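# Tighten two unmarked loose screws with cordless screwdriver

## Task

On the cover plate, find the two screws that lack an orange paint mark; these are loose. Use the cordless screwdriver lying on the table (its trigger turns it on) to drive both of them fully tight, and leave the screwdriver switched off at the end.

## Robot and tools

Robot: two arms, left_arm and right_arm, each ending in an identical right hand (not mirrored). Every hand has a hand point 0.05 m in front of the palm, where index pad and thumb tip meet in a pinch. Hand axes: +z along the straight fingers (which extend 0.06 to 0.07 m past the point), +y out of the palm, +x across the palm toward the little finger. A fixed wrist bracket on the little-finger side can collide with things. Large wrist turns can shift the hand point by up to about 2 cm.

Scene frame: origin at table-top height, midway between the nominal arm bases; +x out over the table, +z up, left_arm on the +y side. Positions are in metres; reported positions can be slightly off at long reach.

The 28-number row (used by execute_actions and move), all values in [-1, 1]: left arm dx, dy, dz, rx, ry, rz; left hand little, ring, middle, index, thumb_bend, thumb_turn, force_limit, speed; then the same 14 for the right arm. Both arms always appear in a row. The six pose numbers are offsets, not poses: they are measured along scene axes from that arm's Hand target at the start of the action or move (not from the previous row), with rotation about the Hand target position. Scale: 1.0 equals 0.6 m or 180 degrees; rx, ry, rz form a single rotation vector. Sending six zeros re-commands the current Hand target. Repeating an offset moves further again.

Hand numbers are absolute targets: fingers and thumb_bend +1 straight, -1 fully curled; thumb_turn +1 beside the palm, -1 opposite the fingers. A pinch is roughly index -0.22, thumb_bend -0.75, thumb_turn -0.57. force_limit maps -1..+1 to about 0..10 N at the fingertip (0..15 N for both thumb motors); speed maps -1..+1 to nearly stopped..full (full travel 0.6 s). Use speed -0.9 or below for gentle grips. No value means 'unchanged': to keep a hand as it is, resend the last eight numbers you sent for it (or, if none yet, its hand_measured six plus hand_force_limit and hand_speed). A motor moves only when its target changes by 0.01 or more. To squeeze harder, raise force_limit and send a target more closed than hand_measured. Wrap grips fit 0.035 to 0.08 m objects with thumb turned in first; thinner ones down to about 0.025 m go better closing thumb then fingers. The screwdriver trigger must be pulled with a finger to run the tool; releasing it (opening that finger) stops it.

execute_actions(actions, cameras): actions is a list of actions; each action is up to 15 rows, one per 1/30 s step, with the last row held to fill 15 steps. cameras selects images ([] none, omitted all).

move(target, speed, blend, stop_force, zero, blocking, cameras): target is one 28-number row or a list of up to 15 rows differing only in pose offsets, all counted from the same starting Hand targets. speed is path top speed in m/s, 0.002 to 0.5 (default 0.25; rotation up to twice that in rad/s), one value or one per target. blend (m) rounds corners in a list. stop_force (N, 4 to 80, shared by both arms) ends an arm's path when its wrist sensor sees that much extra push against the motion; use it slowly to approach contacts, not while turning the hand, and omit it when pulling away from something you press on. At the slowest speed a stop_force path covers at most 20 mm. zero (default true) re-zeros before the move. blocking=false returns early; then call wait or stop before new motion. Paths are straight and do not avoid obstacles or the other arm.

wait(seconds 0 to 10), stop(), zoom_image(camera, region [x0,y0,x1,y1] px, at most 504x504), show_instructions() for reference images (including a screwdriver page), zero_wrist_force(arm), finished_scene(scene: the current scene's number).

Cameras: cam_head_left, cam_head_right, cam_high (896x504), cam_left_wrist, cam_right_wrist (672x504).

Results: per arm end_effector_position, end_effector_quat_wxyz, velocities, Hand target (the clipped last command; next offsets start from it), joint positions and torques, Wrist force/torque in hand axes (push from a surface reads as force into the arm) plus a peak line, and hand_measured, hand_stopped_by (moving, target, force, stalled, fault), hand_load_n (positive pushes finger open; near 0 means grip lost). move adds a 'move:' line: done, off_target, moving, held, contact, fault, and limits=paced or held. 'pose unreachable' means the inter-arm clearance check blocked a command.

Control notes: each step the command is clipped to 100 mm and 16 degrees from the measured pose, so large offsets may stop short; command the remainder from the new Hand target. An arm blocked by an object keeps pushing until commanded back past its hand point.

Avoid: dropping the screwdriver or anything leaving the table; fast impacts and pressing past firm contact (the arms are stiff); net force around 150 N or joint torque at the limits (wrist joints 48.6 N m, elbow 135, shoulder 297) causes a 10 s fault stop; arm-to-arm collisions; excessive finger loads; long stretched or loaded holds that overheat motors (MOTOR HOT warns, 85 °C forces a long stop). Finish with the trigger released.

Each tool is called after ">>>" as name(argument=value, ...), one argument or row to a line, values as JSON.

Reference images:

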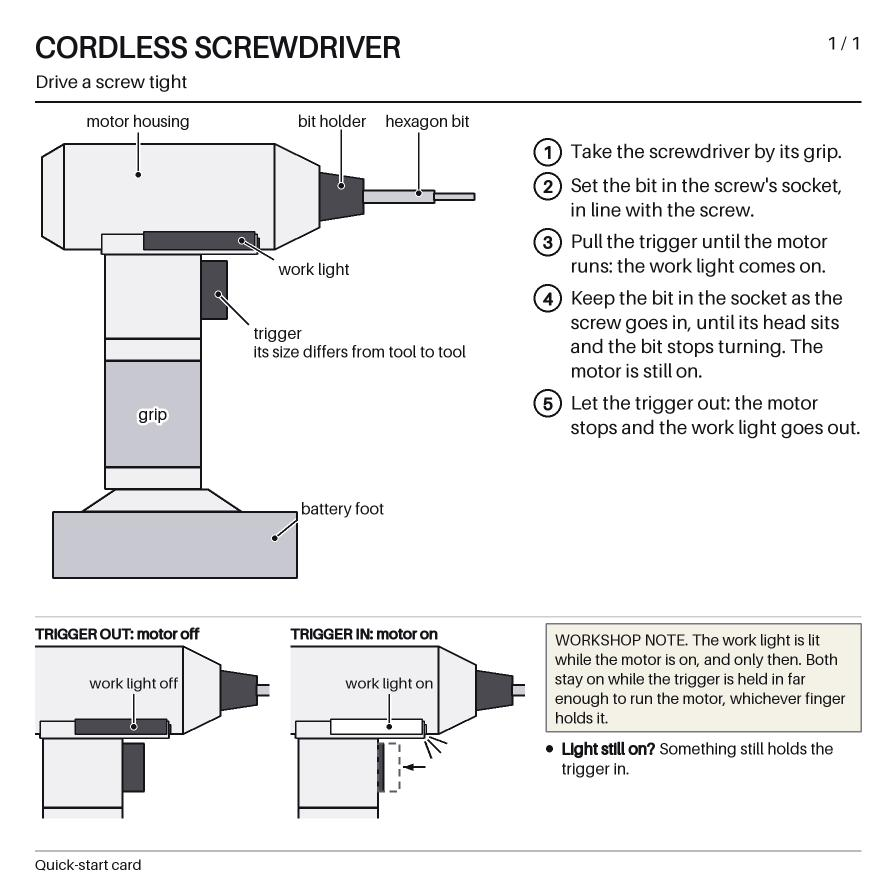

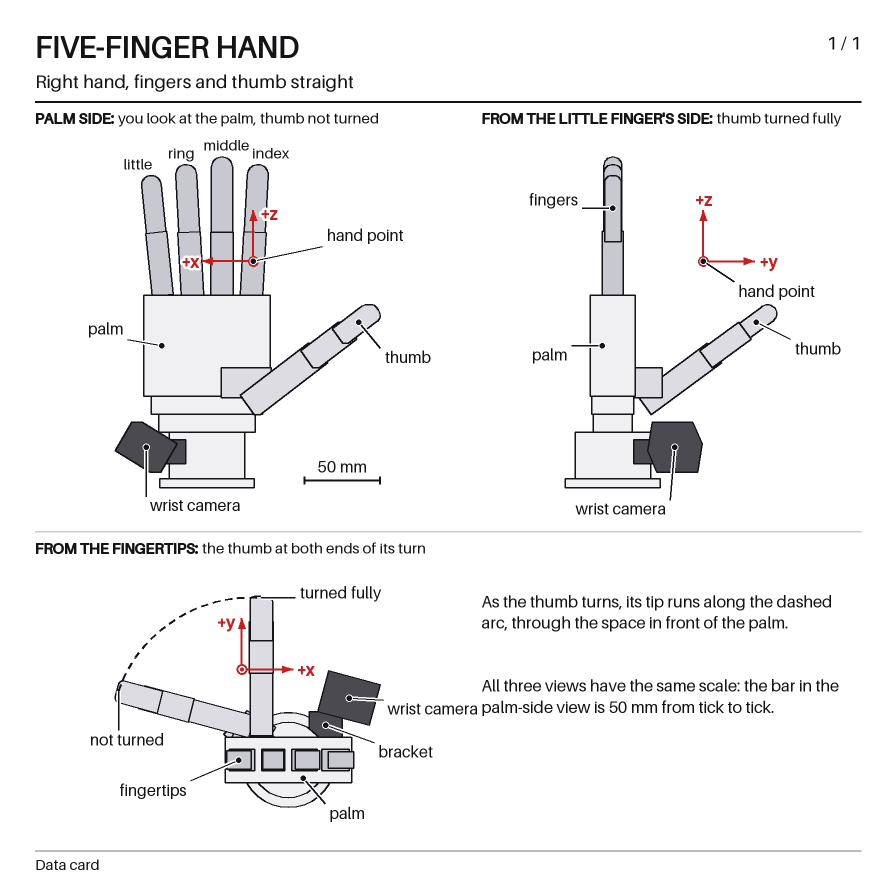

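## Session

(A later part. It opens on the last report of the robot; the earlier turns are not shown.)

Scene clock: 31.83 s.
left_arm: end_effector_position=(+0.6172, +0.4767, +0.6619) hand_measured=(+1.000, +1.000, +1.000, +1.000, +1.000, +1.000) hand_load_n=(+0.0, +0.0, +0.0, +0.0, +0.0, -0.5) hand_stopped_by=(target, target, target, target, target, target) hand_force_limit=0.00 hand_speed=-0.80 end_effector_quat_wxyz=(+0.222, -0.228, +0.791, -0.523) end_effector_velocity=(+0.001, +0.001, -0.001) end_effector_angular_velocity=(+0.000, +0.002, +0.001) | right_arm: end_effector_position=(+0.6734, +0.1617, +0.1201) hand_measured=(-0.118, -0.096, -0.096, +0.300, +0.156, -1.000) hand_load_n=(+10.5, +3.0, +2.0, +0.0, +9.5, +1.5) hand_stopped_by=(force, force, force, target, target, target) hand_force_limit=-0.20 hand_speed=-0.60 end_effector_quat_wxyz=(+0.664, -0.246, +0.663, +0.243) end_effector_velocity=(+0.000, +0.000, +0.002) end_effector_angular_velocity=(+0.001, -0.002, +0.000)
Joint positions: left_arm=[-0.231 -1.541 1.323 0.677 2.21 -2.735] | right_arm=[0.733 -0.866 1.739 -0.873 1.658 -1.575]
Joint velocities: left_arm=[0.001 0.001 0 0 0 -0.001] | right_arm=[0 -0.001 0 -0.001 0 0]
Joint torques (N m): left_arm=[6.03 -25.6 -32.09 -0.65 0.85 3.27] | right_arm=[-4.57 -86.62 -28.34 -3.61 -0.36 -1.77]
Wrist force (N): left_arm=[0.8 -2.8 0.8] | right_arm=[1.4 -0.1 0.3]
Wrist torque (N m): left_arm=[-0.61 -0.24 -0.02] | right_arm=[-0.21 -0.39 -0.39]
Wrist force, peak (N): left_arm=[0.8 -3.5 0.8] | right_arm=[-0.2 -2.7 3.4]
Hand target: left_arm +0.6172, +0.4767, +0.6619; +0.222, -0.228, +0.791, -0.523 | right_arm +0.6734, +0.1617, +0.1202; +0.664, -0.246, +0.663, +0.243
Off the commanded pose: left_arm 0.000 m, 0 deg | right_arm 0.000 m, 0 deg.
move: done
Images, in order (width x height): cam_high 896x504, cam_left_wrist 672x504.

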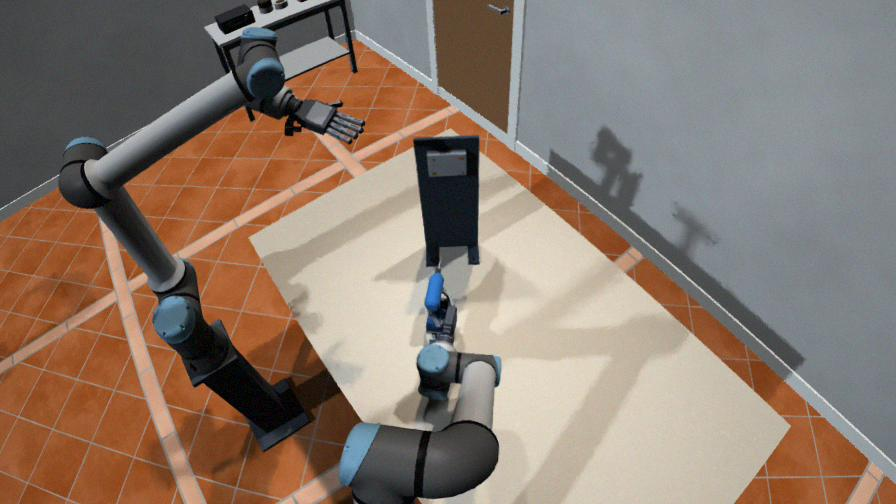

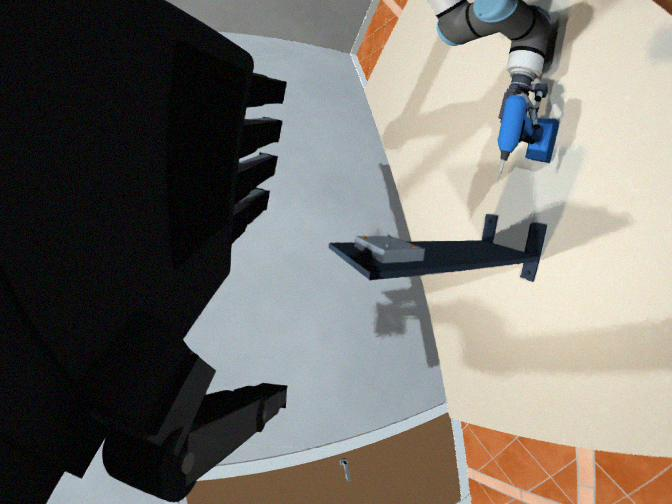

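>>> execute_actions(
  actions=[],
  cameras=["cam_head_right","cam_head_left","cam_right_wrist"],
)

>>> zoom_image(
  camera="cam_head_right",
  region=[370, 190, 460, 290],
)

>>> zoom_image(
  camera="cam_head_left",
  region=[360, 190, 450, 290],
)

Scene clock: 32.10 s.
left_arm: end_effector_position=(+0.6172, +0.4767, +0.6619) hand_measured=(+1.000, +1.000, +1.000, +1.000, +1.000, +1.000) hand_load_n=(+0.0, +0.0, +0.0, +0.0, +0.0, -0.5) hand_stopped_by=(target, target, target, target, target, target) hand_force_limit=0.00 hand_speed=-0.80 end_effector_quat_wxyz=(+0.222, -0.228, +0.791, -0.523) end_effector_velocity=(+0.000, +0.000, +0.000) end_effector_angular_velocity=(+0.000, +0.000, +0.000) | right_arm: end_effector_position=(+0.6734, +0.1617, +0.1201) hand_measured=(-0.118, -0.096, -0.096, +0.300, +0.156, -1.000) hand_load_n=(+10.5, +3.0, +2.0, +0.0, +9.5, +1.5) hand_stopped_by=(force, force, force, target, target, target) hand_force_limit=-0.20 hand_speed=-0.60 end_effector_quat_wxyz=(+0.664, -0.246, +0.663, +0.243) end_effector_velocity=(+0.000, +0.000, -0.002) end_effector_angular_velocity=(-0.001, +0.001, +0.000)
Joint positions: left_arm=[-0.231 -1.541 1.323 0.677 2.21 -2.735] | right_arm=[0.733 -0.866 1.739 -0.873 1.658 -1.575]
Joint velocities: left_arm=[0 0 0 0 0 0] | right_arm=[0 0.002 0 0 0 0]
Joint torques (N m): left_arm=[5.87 -22.61 -32.49 -0.43 0.74 3.29] | right_arm=[-2.42 -89.01 -28.02 -3.54 -0.34 -1.67]
Wrist force (N): left_arm=[0.7 -2.9 1.2] | right_arm=[1.7 -0.3 0.0]
Wrist torque (N m): left_arm=[-0.65 -0.24 -0.03] | right_arm=[-0.22 -0.41 -0.40]
Wrist force, peak (N): left_arm=[0.7 -3.1 1.1] | right_arm=[1.7 -0.3 0.5]
Hand target: left_arm +0.6172, +0.4767, +0.6619; +0.222, -0.228, +0.791, -0.523 | right_arm +0.6734, +0.1617, +0.1202; +0.664, -0.246, +0.663, +0.243
Off the commanded pose: left_arm 0.000 m, 0 deg | right_arm 0.000 m, 0 deg.
Images, in order (width x height): cam_head_left 896x504, cam_head_right 896x504, cam_right_wrist 672x504.

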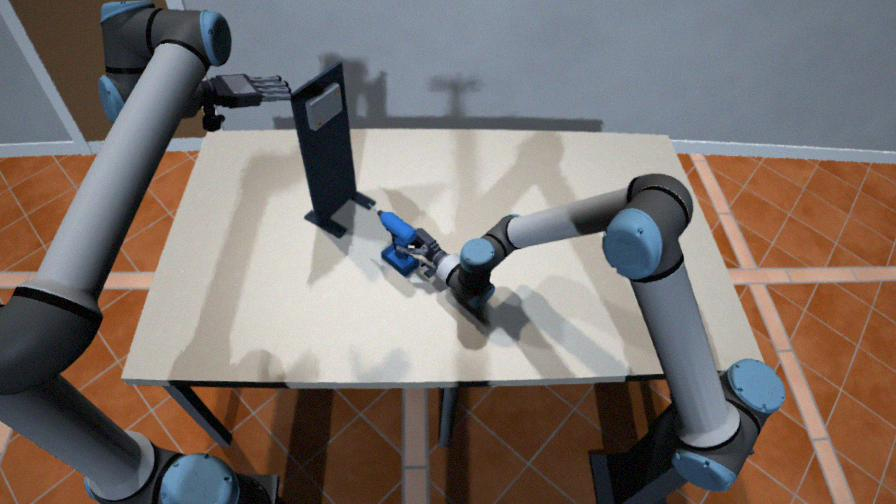

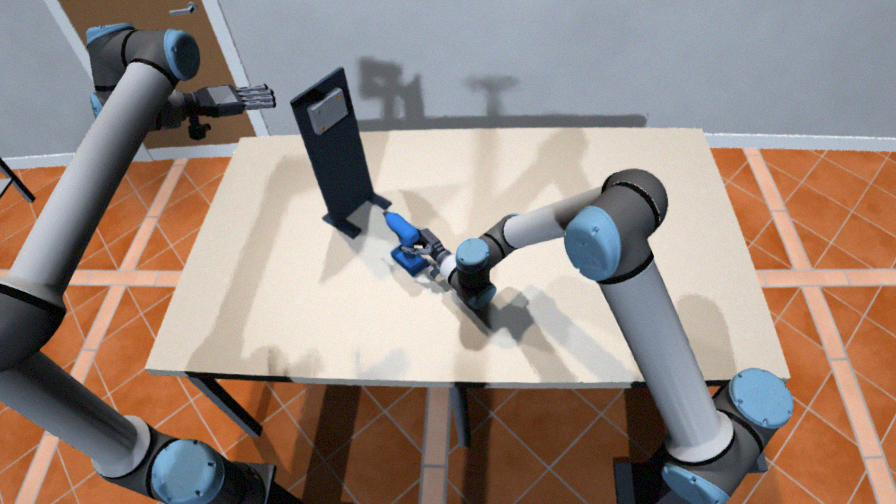

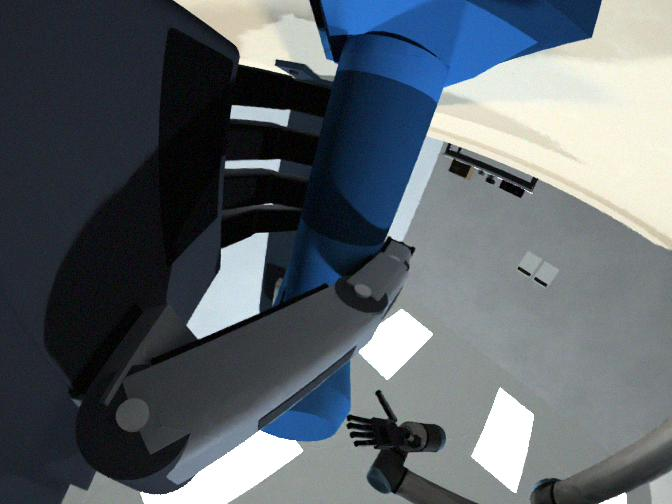

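Scaled by 5.040.

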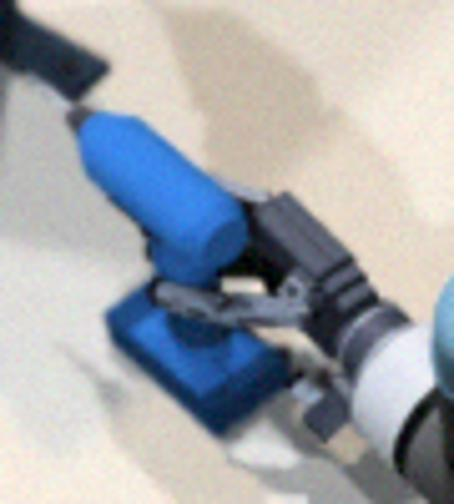

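Scaled by 5.040.

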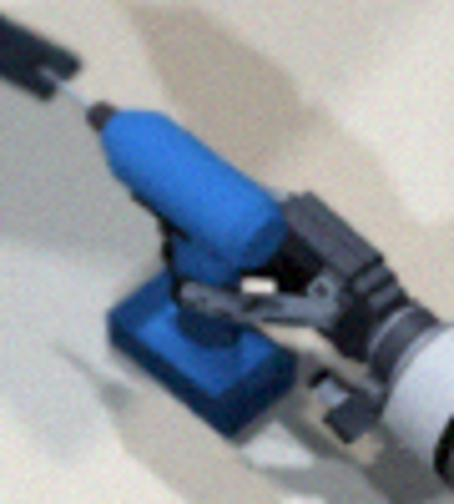

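>>> move(
  target=[0,0,0,0,0,0,1,1,1,1,1,1,0,-0.8,0,0,0,0,0,0,0.9,0.9,0.9,0.9,0.9,-1,-0.2,-0.5],
  cameras=[],
)

>>> move(
  target=[0,0,0,0,0,0,1,1,1,1,1,1,0,-0.8,-0.0217,0.0253,0,0,0,0,0.9,0.9,0.9,0.9,0.9,-1,-0.2,-0.5],
  speed=0.015,
  stop_force=4,
  cameras=["cam_right_wrist","cam_head_right"],
)

>>> zoom_image(
  camera="cam_head_right",
  region=[370, 190, 460, 290],
)

Scene clock: 34.30 s.
left_arm: end_effector_position=(+0.6172, +0.4767, +0.6619) hand_measured=(+1.000, +1.000, +1.000, +1.000, +1.000, +1.000) hand_load_n=(+0.0, +0.0, +0.0, +0.0, +0.0, +0.0) hand_stopped_by=(target, target, target, target, target, target) hand_force_limit=0.00 hand_speed=-0.80 end_effector_quat_wxyz=(+0.222, -0.228, +0.791, -0.523) end_effector_velocity=(+0.000, +0.000, +0.000) end_effector_angular_velocity=(-0.001, +0.000, +0.001) | right_arm: end_effector_position=(+0.6734, +0.1617, +0.1202) hand_measured=(+0.900, +0.900, +0.900, +0.900, +0.900, -1.000) hand_load_n=(+0.0, +0.0, +0.0, +0.0, +0.0, -0.5) hand_stopped_by=(target, target, target, target, target, target) hand_force_limit=-0.20 hand_speed=-0.50 end_effector_quat_wxyz=(+0.664, -0.246, +0.663, +0.243) end_effector_velocity=(+0.000, +0.000, -0.001) end_effector_angular_velocity=(-0.001, +0.001, +0.000)
Joint positions: left_arm=[-0.231 -1.541 1.323 0.677 2.21 -2.735] | right_arm=[0.733 -0.866 1.739 -0.873 1.658 -1.575]
Joint velocities: left_arm=[0 0 0 0 0 -0.001] | right_arm=[0 0 0 0.002 0 0]
Joint torques (N m): left_arm=[5.77 -22.79 -34.31 -0.74 0.97 3.74] | right_arm=[12.6 -99.73 -24.64 -4.09 -0.24 -1.65]
Wrist force (N): left_arm=[1.0 -2.8 0.7] | right_arm=[0.0 -0.2 -0.1]
Wrist torque (N m): left_arm=[-0.60 -0.27 -0.01] | right_arm=[-0.19 0.13 -0.20]
Wrist force, peak (N): left_arm=[0.5 -3.3 1.1] | right_arm=[0.1 0.7 -1.7]
Hand target: left_arm +0.6172, +0.4767, +0.6619; +0.222, -0.228, +0.791, -0.523 | right_arm +0.6734, +0.1617, +0.1202; +0.664, -0.246, +0.663, +0.243
Off the commanded pose: left_arm 0.000 m, 0 deg | right_arm 0.000 m, 0 deg.
move: done
No camera images: "cameras" was empty.

Scene clock: 36.80 s.
left_arm: end_effector_position=(+0.6172, +0.4767, +0.6619) hand_measured=(+1.000, +1.000, +1.000, +1.000, +1.000, +1.000) hand_load_n=(+0.0, +0.0, +0.0, +0.0, +0.0, +0.0) hand_stopped_by=(target, target, target, target, target, target) hand_force_limit=0.00 hand_speed=-0.80 end_effector_quat_wxyz=(+0.222, -0.228, +0.791, -0.523) end_effector_velocity=(+0.000, +0.000, +0.000) end_effector_angular_velocity=(+0.001, -0.001, +0.000) | right_arm: end_effector_position=(+0.6604, +0.1769, +0.1201) hand_measured=(+0.900, +0.900, +0.900, +0.900, +0.900, -1.000) hand_load_n=(+0.0, +0.0, +0.0, +0.0, +0.0, +0.0) hand_stopped_by=(target, target, target, target, target, target) hand_force_limit=-0.20 hand_speed=-0.50 end_effector_quat_wxyz=(+0.664, -0.246, +0.663, +0.243) end_effector_velocity=(+0.000, +0.000, +0.001) end_effector_angular_velocity=(+0.000, +0.000, +0.000)
Joint positions: left_arm=[-0.231 -1.541 1.323 0.677 2.21 -2.735] | right_arm=[0.759 -0.859 1.725 -0.866 1.684 -1.575]
Joint velocities: left_arm=[0 -0.001 0 0 0 0.001] | right_arm=[0 -0.001 0 0.001 0 0]
Joint torques (N m): left_arm=[5.2 -24.43 -34.02 -1.39 1.07 3.89] | right_arm=[-14.94 -100.27 -24.39 -4.5 -1.7 -1.95]
Wrist force (N): left_arm=[0.5 -2.9 0.6] | right_arm=[0.1 -0.4 -0.3]
Wrist torque (N m): left_arm=[-0.61 -0.20 -0.04] | right_arm=[-0.22 0.13 -0.19]
Wrist force, peak (N): left_arm=[0.8 -3.4 0.8] | right_arm=[-0.1 -0.9 0.0]
Hand target: left_arm +0.6172, +0.4767, +0.6619; +0.222, -0.228, +0.791, -0.523 | right_arm +0.6604, +0.1769, +0.1202; +0.664, -0.246, +0.663, +0.243
Off the commanded pose: left_arm 0.000 m, 0 deg | right_arm 0.000 m, 0 deg.
move: done
Images, in order (width x height): cam_head_right 896x504, cam_right_wrist 672x504.

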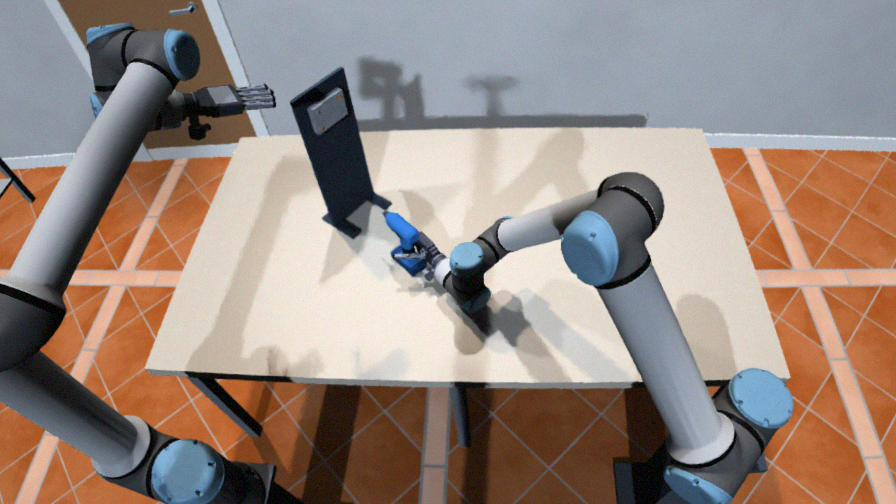

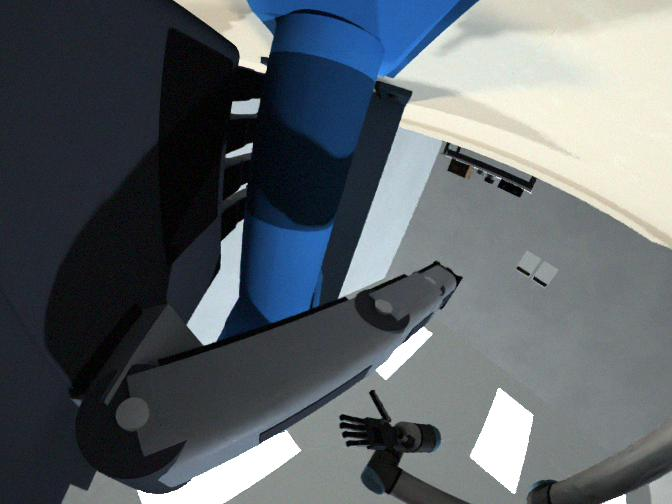

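Scaled by 5.040.

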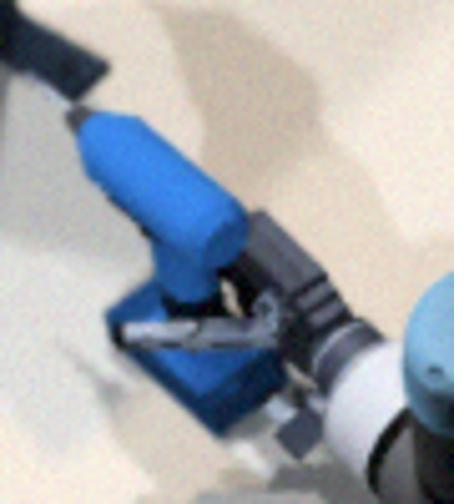

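>>> wait(
  seconds=0.1,
  cameras=["cam_left_wrist","cam_right_wrist"],
)

Scene clock: 37.43 s.
left_arm: end_effector_position=(+0.6172, +0.4767, +0.6619) hand_measured=(+1.000, +1.000, +1.000, +1.000, +1.000, +1.000) hand_load_n=(+0.0, +0.0, +0.0, +0.0, +0.0, -0.5) hand_stopped_by=(target, target, target, target, target, target) hand_force_limit=0.00 hand_speed=-0.80 end_effector_quat_wxyz=(+0.222, -0.228, +0.791, -0.523) end_effector_velocity=(+0.000, +0.000, +0.000) end_effector_angular_velocity=(+0.000, +0.001, +0.000) | right_arm: end_effector_position=(+0.6604, +0.1769, +0.1202) hand_measured=(+0.900, +0.900, +0.900, +0.900, +0.900, -1.000) hand_load_n=(+0.0, +0.0, +0.0, +0.0, +0.0, -0.5) hand_stopped_by=(target, target, target, target, target, target) hand_force_limit=-0.20 hand_speed=-0.50 end_effector_quat_wxyz=(+0.664, -0.246, +0.663, +0.243) end_effector_velocity=(+0.000, +0.000, +0.001) end_effector_angular_velocity=(+0.001, -0.001, +0.001)
Joint positions: left_arm=[-0.231 -1.541 1.323 0.677 2.21 -2.735] | right_arm=[0.759 -0.859 1.725 -0.866 1.684 -1.575]
Joint velocities: left_arm=[0 0 0 0.001 0 -0.001] | right_arm=[0 0 0 -0.002 0 0]
Joint torques (N m): left_arm=[5.44 -21.46 -34.63 -0.92 0.88 3.87] | right_arm=[-13.35 -100.21 -25.76 -4.25 -1.48 -1.88]
Wrist force (N): left_arm=[0.8 -3.1 0.9] | right_arm=[0.1 -0.1 -0.1]
Wrist torque (N m): left_arm=[-0.66 -0.25 -0.03] | right_arm=[-0.18 0.12 -0.18]
Wrist force, peak (N): left_arm=[0.7 -3.3 0.9] | right_arm=[0.1 -0.4 0.3]
Hand target: left_arm +0.6172, +0.4767, +0.6619; +0.222, -0.228, +0.791, -0.523 | right_arm +0.6604, +0.1769, +0.1202; +0.664, -0.246, +0.663, +0.243
Off the commanded pose: left_arm 0.000 m, 0 deg | right_arm 0.000 m, 0 deg.
wait: 0.10 s; at rest from the start
Images, in order (width x height): cam_left_wrist 672x504, cam_right_wrist 672x504.

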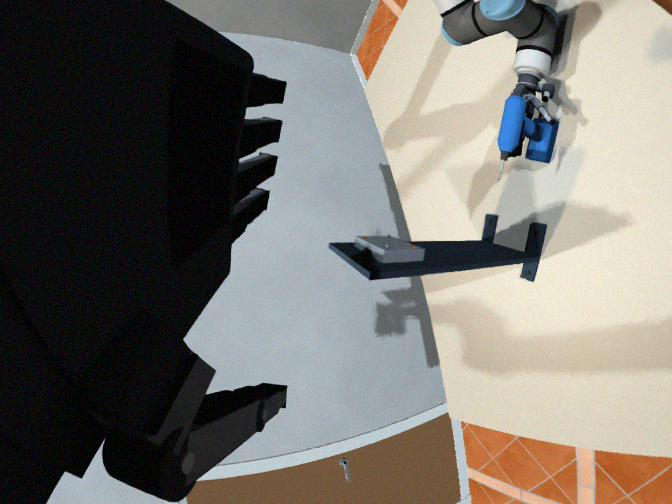

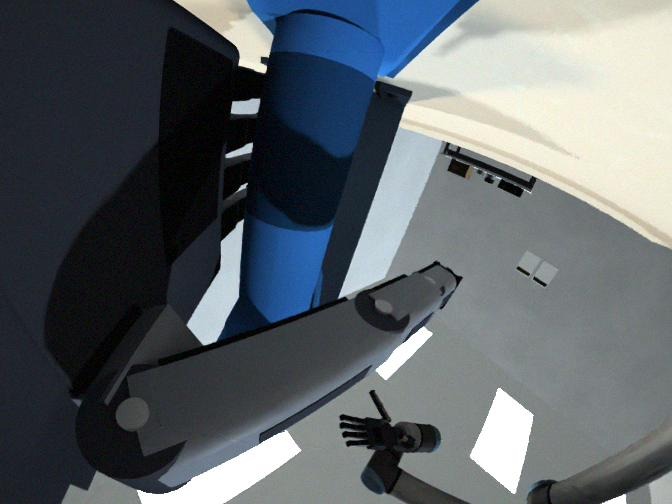

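>>> move(
  target=[0,0,0,0,0,0,1,1,1,1,1,1,0,-0.8,-0.00867,0.01013,0,0,0,0,0.9,0.9,0.9,0.9,0.9,-1,-0.2,-0.5],
  speed=0.015,
  stop_force=4,
  cameras=["cam_right_wrist"],
)

>>> zoom_image(
  camera="cam_right_wrist",
  region=[150, 0, 450, 330],
)

Scene clock: 39.27 s.
left_arm: end_effector_position=(+0.6172, +0.4767, +0.6619) hand_measured=(+1.000, +1.000, +1.000, +1.000, +1.000, +1.000) hand_load_n=(+0.0, +0.0, +0.0, +0.0, +0.0, -0.5) hand_stopped_by=(target, target, target, target, target, target) hand_force_limit=0.00 hand_speed=-0.80 end_effector_quat_wxyz=(+0.222, -0.228, +0.791, -0.523) end_effector_velocity=(+0.000, -0.001, +0.000) end_effector_angular_velocity=(-0.001, -0.001, -0.002) | right_arm: end_effector_position=(+0.6552, +0.1829, +0.1201) hand_measured=(+0.900, +0.900, +0.900, +0.900, +0.900, -1.000) hand_load_n=(+0.0, +0.0, +0.0, +0.0, +0.0, +0.0) hand_stopped_by=(target, target, target, target, target, target) hand_force_limit=-0.20 hand_speed=-0.50 end_effector_quat_wxyz=(+0.664, -0.246, +0.663, +0.243) end_effector_velocity=(+0.000, +0.000, +0.001) end_effector_angular_velocity=(+0.001, +0.000, +0.000)
Joint positions: left_arm=[-0.231 -1.541 1.323 0.677 2.21 -2.735] | right_arm=[0.769 -0.856 1.719 -0.863 1.694 -1.575]
Joint velocities: left_arm=[-0.001 0 0 0 0.001 0] | right_arm=[0 -0.001 0 0 0 0]
Joint torques (N m): left_arm=[5.93 -26.35 -34.29 -1.37 0.85 3.22] | right_arm=[-14.27 -100.03 -24.24 -4.46 -1.59 -2.17]
Wrist force (N): left_arm=[0.9 -2.8 0.9] | right_arm=[-0.4 -0.3 -0.3]
Wrist torque (N m): left_arm=[-0.62 -0.26 -0.01] | right_arm=[-0.20 0.20 -0.22]
Wrist force, peak (N): left_arm=[0.8 -3.3 1.4] | right_arm=[0.0 -0.8 0.2]
Hand target: left_arm +0.6172, +0.4767, +0.6619; +0.222, -0.228, +0.791, -0.523 | right_arm +0.6552, +0.1830, +0.1202; +0.664, -0.246, +0.663, +0.243
Off the commanded pose: left_arm 0.000 m, 0 deg | right_arm 0.000 m, 0 deg.
move: done
Images, in order (width x height): cam_right_wrist 672x504.

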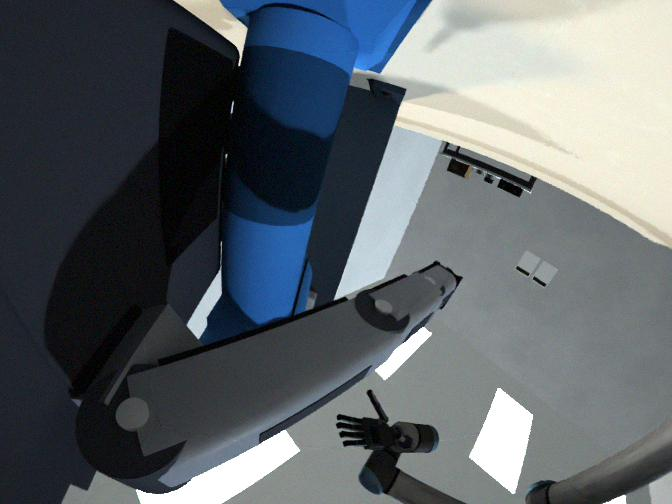

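Scaled by 1.527 from the camera's 672x504 image, which has a finer 960x720 frame.

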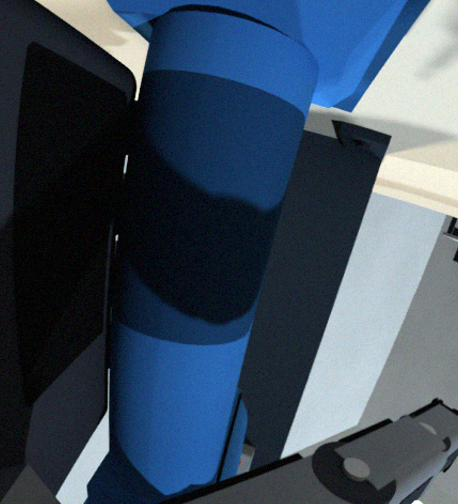

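>>> move(
  target=[0,0,0,0,0,0,1,1,1,1,1,1,0,-0.8,0,0,0,0,0,0,0.9,0.9,0.9,0.9,0.15,-1,-0.7,-0.7],
  cameras=["cam_right_wrist"],
)

>>> move(
  target=[0,0,0,0,0,0,1,1,1,1,1,1,0,-0.8,0,0,0,0,0,0,-0.85,-0.85,-0.85,0.3,0.15,-1,-0.2,-0.6],
  cameras=["cam_right_wrist","cam_left_wrist"],
)

Scene clock: 42.00 s.
left_arm: end_effector_position=(+0.6172, +0.4767, +0.6619) hand_measured=(+1.000, +1.000, +1.000, +1.000, +1.000, +1.000) hand_load_n=(-0.5, +0.0, +0.0, +0.0, +0.0, +0.0) hand_stopped_by=(target, target, target, target, target, target) hand_force_limit=0.00 hand_speed=-0.80 end_effector_quat_wxyz=(+0.222, -0.228, +0.791, -0.523) end_effector_velocity=(+0.000, +0.000, +0.000) end_effector_angular_velocity=(+0.000, -0.001, -0.001) | right_arm: end_effector_position=(+0.6552, +0.1829, +0.1202) hand_measured=(+0.900, +0.900, +0.900, +0.900, +0.150, -1.000) hand_load_n=(+0.0, +0.0, +0.0, +0.0, +0.0, +0.0) hand_stopped_by=(target, target, target, target, target, target) hand_force_limit=-0.70 hand_speed=-0.70 end_effector_quat_wxyz=(+0.664, -0.246, +0.663, +0.243) end_effector_velocity=(+0.000, +0.000, +0.000) end_effector_angular_velocity=(-0.001, +0.001, +0.000)
Joint positions: left_arm=[-0.231 -1.541 1.323 0.677 2.21 -2.735] | right_arm=[0.769 -0.856 1.719 -0.863 1.694 -1.575]
Joint velocities: left_arm=[0 0 0 0 0 0] | right_arm=[0 0 0 0.001 0 0]
Joint torques (N m): left_arm=[4.88 -25.87 -34.42 -1.63 0.77 3.64] | right_arm=[-14.43 -101.44 -29.79 -3.51 -1.32 -1.57]
Wrist force (N): left_arm=[0.7 -2.7 1.0] | right_arm=[0.0 -0.2 0.1]
Wrist torque (N m): left_arm=[-0.61 -0.23 -0.02] | right_arm=[-0.22 0.14 -0.19]
Wrist force, peak (N): left_arm=[1.0 -3.4 1.1] | right_arm=[0.2 -0.8 0.1]
Hand target: left_arm +0.6172, +0.4767, +0.6619; +0.222, -0.228, +0.791, -0.523 | right_arm +0.6552, +0.1830, +0.1202; +0.664, -0.246, +0.663, +0.243
Off the commanded pose: left_arm 0.000 m, 0 deg | right_arm 0.000 m, 0 deg.
move: done
Images, in order (width x height): cam_right_wrist 672x504.

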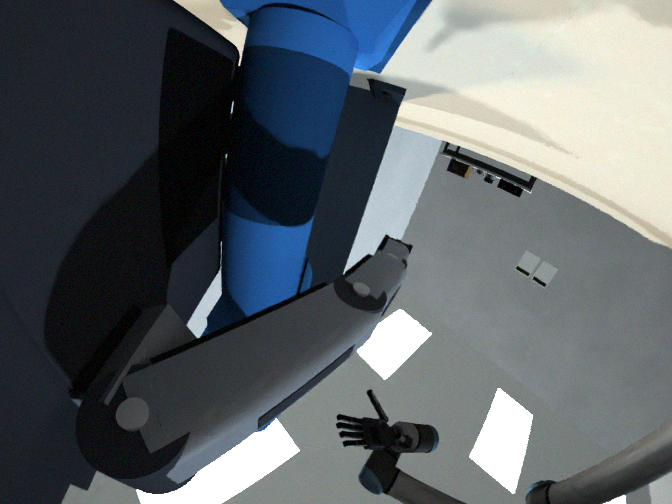

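Scene clock: 44.90 s.
left_arm: end_effector_position=(+0.6172, +0.4767, +0.6619) hand_measured=(+1.000, +1.000, +1.000, +1.000, +1.000, +1.000) hand_load_n=(+0.0, +0.0, +0.0, +0.0, +0.0, -0.5) hand_stopped_by=(target, target, target, target, target, target) hand_force_limit=0.00 hand_speed=-0.80 end_effector_quat_wxyz=(+0.222, -0.228, +0.791, -0.523) end_effector_velocity=(+0.000, +0.000, +0.000) end_effector_angular_velocity=(+0.000, +0.001, +0.000) | right_arm: end_effector_position=(+0.6552, +0.1829, +0.1202) hand_measured=(-0.850, -0.848, -0.740, +0.300, +0.152, -1.000) hand_load_n=(+0.5, +3.0, +4.0, +0.0, +2.5, +0.5) hand_stopped_by=(target, target, force, target, target, target) hand_force_limit=-0.20 hand_speed=-0.60 end_effector_quat_wxyz=(+0.664, -0.246, +0.663, +0.243) end_effector_velocity=(+0.000, +0.000, +0.000) end_effector_angular_velocity=(+0.000, +0.000, +0.000)
Joint positions: left_arm=[-0.231 -1.541 1.323 0.677 2.21 -2.735] | right_arm=[0.769 -0.856 1.719 -0.863 1.694 -1.575]
Joint velocities: left_arm=[0 0 0 0 0 0] | right_arm=[0 0 0 0 0 0]
Joint torques (N m): left_arm=[5.63 -24.86 -36.54 -2.06 0.39 3.65] | right_arm=[-0.23 -101.46 -33.96 -2.64 0.28 -1.3]
Wrist force (N): left_arm=[0.8 -3.0 0.8] | right_arm=[2.5 -0.3 -0.5]
Wrist torque (N m): left_arm=[-0.64 -0.24 -0.02] | right_arm=[-0.24 -0.03 0.09]
Wrist force, peak (N): left_arm=[0.6 -3.7 1.0] | right_arm=[4.0 0.2 0.4]
Hand target: left_arm +0.6172, +0.4767, +0.6619; +0.222, -0.228, +0.791, -0.523 | right_arm +0.6552, +0.1830, +0.1202; +0.664, -0.246, +0.663, +0.243
Off the commanded pose: left_arm 0.000 m, 0 deg | right_arm 0.000 m, 0 deg.
move: done
Images, in order (width x height): cam_left_wrist 672x504, cam_right_wrist 672x504.

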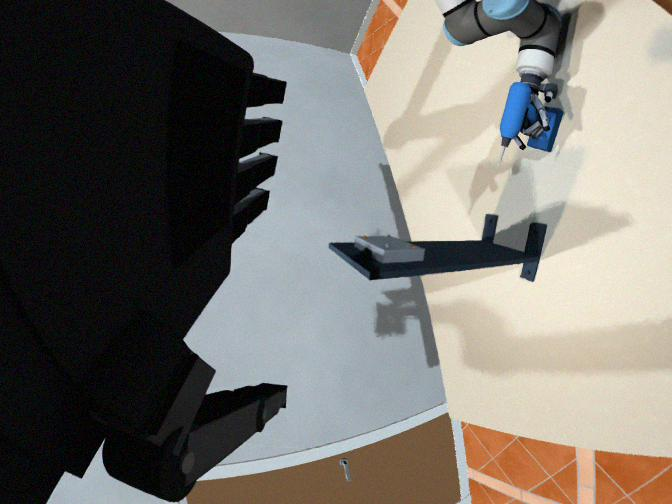

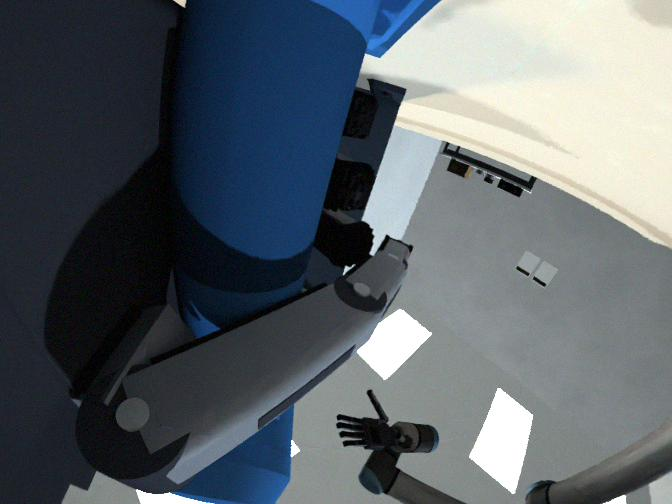

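>>> move(
  target=[0,0,0,0,0,0,1,1,1,1,1,1,0,-0.8,0,0,0,0,0,0,-0.95,-0.95,-0.95,0.3,-0.3,-1,0.2,-0.7],
  cameras=[],
)

>>> move(
  target=[0,0,0,0,0,0,1,1,1,1,1,1,0,-0.8,0,0,0,0,0,0,-0.99,-0.99,-1,0.3,-1,-1,1,-0.4],
  cameras=["cam_right_wrist","cam_left_wrist"],
)

>>> zoom_image(
  camera="cam_left_wrist",
  region=[430, 60, 610, 210],
)

Scene clock: 45.80 s.
left_arm: end_effector_position=(+0.6172, +0.4767, +0.6619) hand_measured=(+1.000, +1.000, +1.000, +1.000, +1.000, +1.000) hand_load_n=(+0.0, +0.0, +0.0, +0.0, -0.5, -0.5) hand_stopped_by=(target, target, target, target, target, target) hand_force_limit=0.00 hand_speed=-0.80 end_effector_quat_wxyz=(+0.222, -0.228, +0.791, -0.523) end_effector_velocity=(+0.000, +0.001, +0.000) end_effector_angular_velocity=(+0.000, +0.001, +0.000) | right_arm: end_effector_position=(+0.6552, +0.1829, +0.1202) hand_measured=(-0.878, -0.862, -0.754, +0.300, +0.102, -1.000) hand_load_n=(+13.0, +7.5, +7.0, +0.0, +9.5, +1.5) hand_stopped_by=(force, force, force, target, force, target) hand_force_limit=0.20 hand_speed=-0.70 end_effector_quat_wxyz=(+0.664, -0.246, +0.663, +0.243) end_effector_velocity=(+0.000, +0.000, +0.000) end_effector_angular_velocity=(+0.000, +0.000, +0.000)
Joint positions: left_arm=[-0.231 -1.541 1.323 0.677 2.21 -2.735] | right_arm=[0.769 -0.856 1.719 -0.863 1.694 -1.575]
Joint velocities: left_arm=[0.001 0 0 0 0.001 0] | right_arm=[0 -0.001 0 0 0 0]
Joint torques (N m): left_arm=[3.54 -25.46 -37.15 -2.06 0.47 3.22] | right_arm=[5.58 -101.06 -33.78 -2.61 0.82 -1.37]
Wrist force (N): left_arm=[1.0 -3.1 0.7] | right_arm=[1.6 -0.6 0.3]
Wrist torque (N m): left_arm=[-0.65 -0.28 -0.01] | right_arm=[-0.22 -0.15 0.05]
Wrist force, peak (N): left_arm=[0.9 -3.2 1.1] | right_arm=[2.8 0.0 0.0]
Hand target: left_arm +0.6172, +0.4767, +0.6619; +0.222, -0.228, +0.791, -0.523 | right_arm +0.6552, +0.1830, +0.1202; +0.664, -0.246, +0.663, +0.243
Off the commanded pose: left_arm 0.000 m, 0 deg | right_arm 0.000 m, 0 deg.
move: done
No camera images: "cameras" was empty.

Scene clock: 46.50 s.
left_arm: end_effector_position=(+0.6172, +0.4767, +0.6619) hand_measured=(+1.000, +1.000, +1.000, +1.000, +1.000, +1.000) hand_load_n=(+0.0, -0.5, +0.0, +0.0, +0.0, -0.5) hand_stopped_by=(target, target, target, target, target, target) hand_force_limit=0.00 hand_speed=-0.80 end_effector_quat_wxyz=(+0.222, -0.228, +0.791, -0.523) end_effector_velocity=(+0.000, +0.000, +0.000) end_effector_angular_velocity=(+0.000, +0.000, -0.001) | right_arm: end_effector_position=(+0.6552, +0.1829, +0.1202) hand_measured=(-0.878, -0.870, -0.764, +0.300, +0.060, -1.000) hand_load_n=(+12.5, +11.5, +12.5, +0.0, +15.0, +2.0) hand_stopped_by=(force, force, force, target, force, target) hand_force_limit=1.00 hand_speed=-0.40 end_effector_quat_wxyz=(+0.664, -0.246, +0.663, +0.243) end_effector_velocity=(+0.000, +0.000, -0.001) end_effector_angular_velocity=(-0.001, +0.001, +0.000)
Joint positions: left_arm=[-0.231 -1.541 1.323 0.677 2.21 -2.735] | right_arm=[0.769 -0.856 1.719 -0.863 1.694 -1.575]
Joint velocities: left_arm=[0 0.001 0 0 0.001 0] | right_arm=[0 0.001 0 0.001 0 0]
Joint torques (N m): left_arm=[5.01 -20.9 -35.2 -2.54 0.67 3.33] | right_arm=[10.17 -102.26 -34.21 -2.11 0.89 -1.16]
Wrist force (N): left_arm=[0.7 -2.7 0.8] | right_arm=[1.3 -0.6 0.5]
Wrist torque (N m): left_arm=[-0.60 -0.24 -0.02] | right_arm=[-0.22 -0.11 0.02]
Wrist force, peak (N): left_arm=[0.9 -3.2 1.2] | right_arm=[1.7 -0.5 0.4]
Hand target: left_arm +0.6172, +0.4767, +0.6619; +0.222, -0.228, +0.791, -0.523 | right_arm +0.6552, +0.1830, +0.1202; +0.664, -0.246, +0.663, +0.243
Off the commanded pose: left_arm 0.000 m, 0 deg | right_arm 0.000 m, 0 deg.
move: done
Images, in order (width x height): cam_left_wrist 672x504, cam_right_wrist 672x504.

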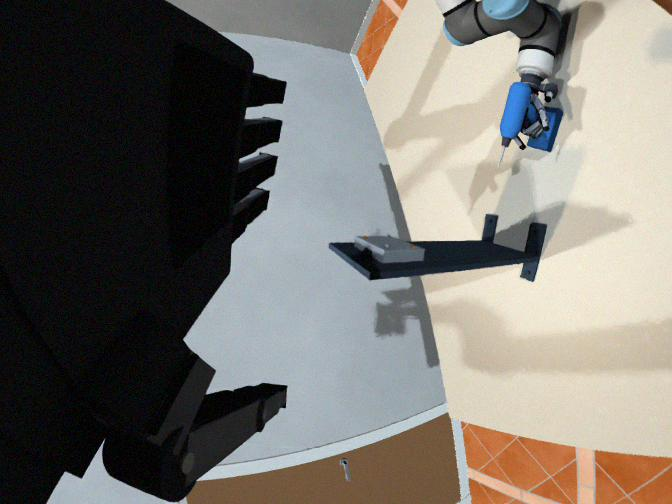

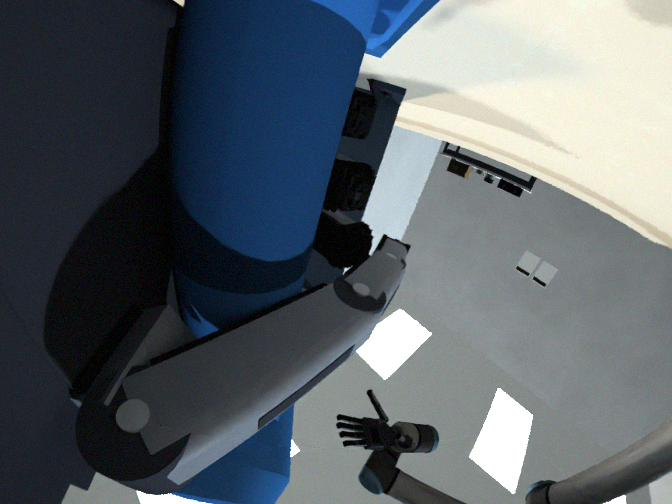

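Scaled by 2.800 from the camera's 672x504 image, which has a finer 960x720 frame.

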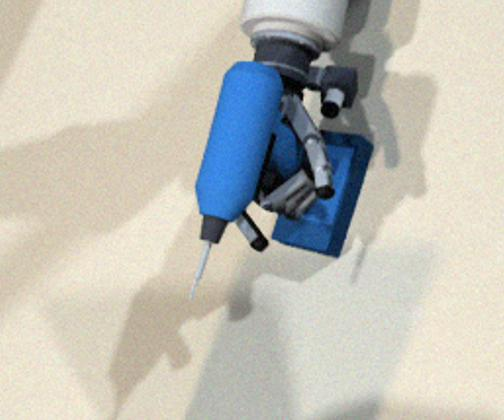

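>>> move(
  target=[0,0,0,0,0,0,1,1,1,1,1,1,0,-0.8,0,0,0,0,0,0,-0.99,-0.99,-1,-1,-1,-1,1,-0.3],
  cameras=["cam_left_wrist","cam_high"],
)

>>> zoom_image(
  camera="cam_left_wrist",
  region=[430, 60, 610, 210],
)

Scene clock: 47.93 s.
left_arm: end_effector_position=(+0.6172, +0.4767, +0.6619) hand_measured=(+1.000, +1.000, +1.000, +1.000, +1.000, +1.000) hand_load_n=(+0.0, +0.0, +0.0, +0.0, +0.0, -0.5) hand_stopped_by=(target, target, target, target, target, target) hand_force_limit=0.00 hand_speed=-0.80 end_effector_quat_wxyz=(+0.222, -0.228, +0.791, -0.523) end_effector_velocity=(+0.000, +0.000, +0.000) end_effector_angular_velocity=(+0.000, +0.001, +0.000) | right_arm: end_effector_position=(+0.6552, +0.1830, +0.1202) hand_measured=(-0.878, -0.870, -0.764, -0.882, +0.062, -1.000) hand_load_n=(+5.0, +4.5, +12.5, +13.0, +16.0, +2.5) hand_stopped_by=(force, force, force, force, force, target) hand_force_limit=1.00 hand_speed=-0.30 end_effector_quat_wxyz=(+0.664, -0.246, +0.663, +0.243) end_effector_velocity=(+0.000, +0.000, +0.001) end_effector_angular_velocity=(+0.000, -0.001, +0.000)
Joint positions: left_arm=[-0.231 -1.541 1.323 0.677 2.21 -2.735] | right_arm=[0.769 -0.856 1.719 -0.863 1.694 -1.575]
Joint velocities: left_arm=[0 0 0 0.001 0 0] | right_arm=[0 -0.001 0 0 0 0]
Joint torques (N m): left_arm=[3.19 -24.23 -36.61 -2.43 0.2 3.23] | right_arm=[12.57 -100.73 -34.5 -1.81 0.97 -1.01]
Wrist force (N): left_arm=[0.9 -3.1 0.6] | right_arm=[4.5 0.0 0.4]
Wrist torque (N m): left_arm=[-0.65 -0.26 -0.01] | right_arm=[-0.17 -0.10 0.09]
Wrist force, peak (N): left_arm=[1.0 -3.3 0.8] | right_arm=[4.6 -0.4 0.9]
Hand target: left_arm +0.6172, +0.4767, +0.6619; +0.222, -0.228, +0.791, -0.523 | right_arm +0.6552, +0.1830, +0.1202; +0.664, -0.246, +0.663, +0.243
Off the commanded pose: left_arm 0.000 m, 0 deg | right_arm 0.000 m, 0 deg.
move: done
Images, in order (width x height): cam_high 896x504, cam_left_wrist 672x504.

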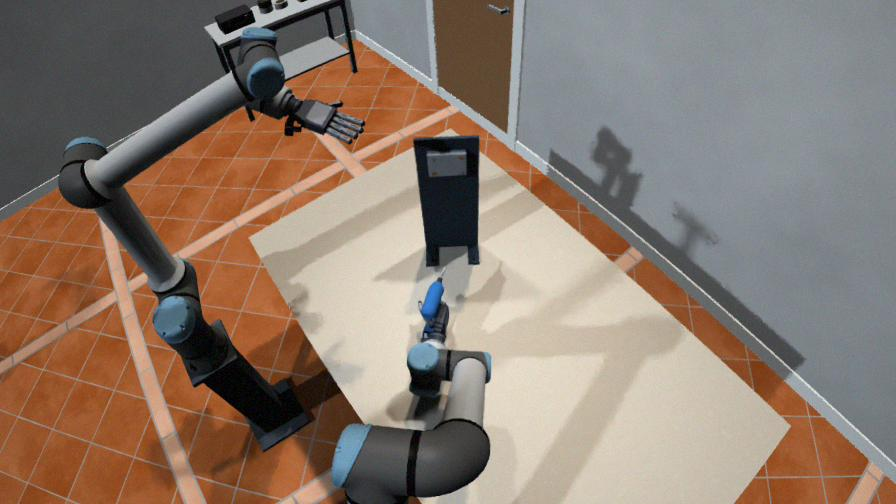

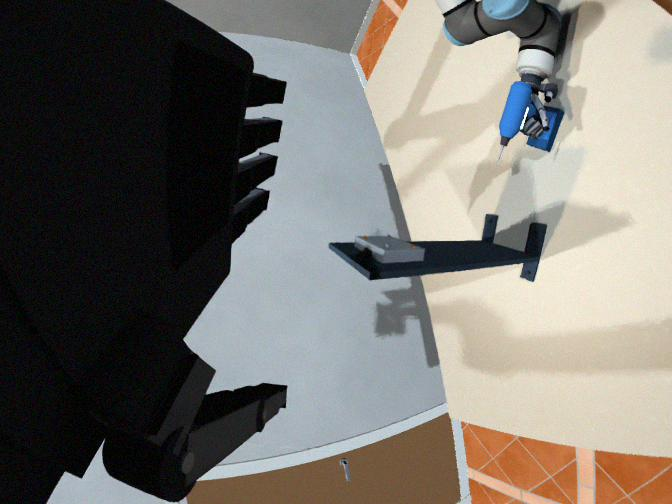

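Scaled by 2.800 from the camera's 672x504 image, which has a finer 960x720 frame.

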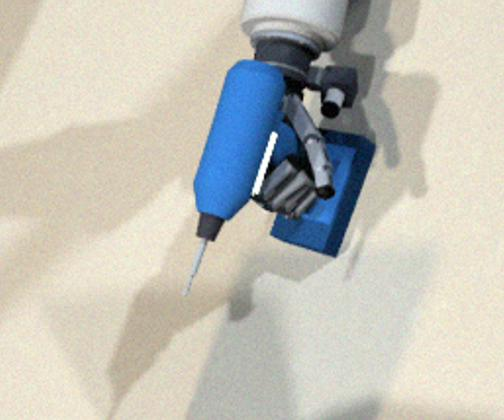

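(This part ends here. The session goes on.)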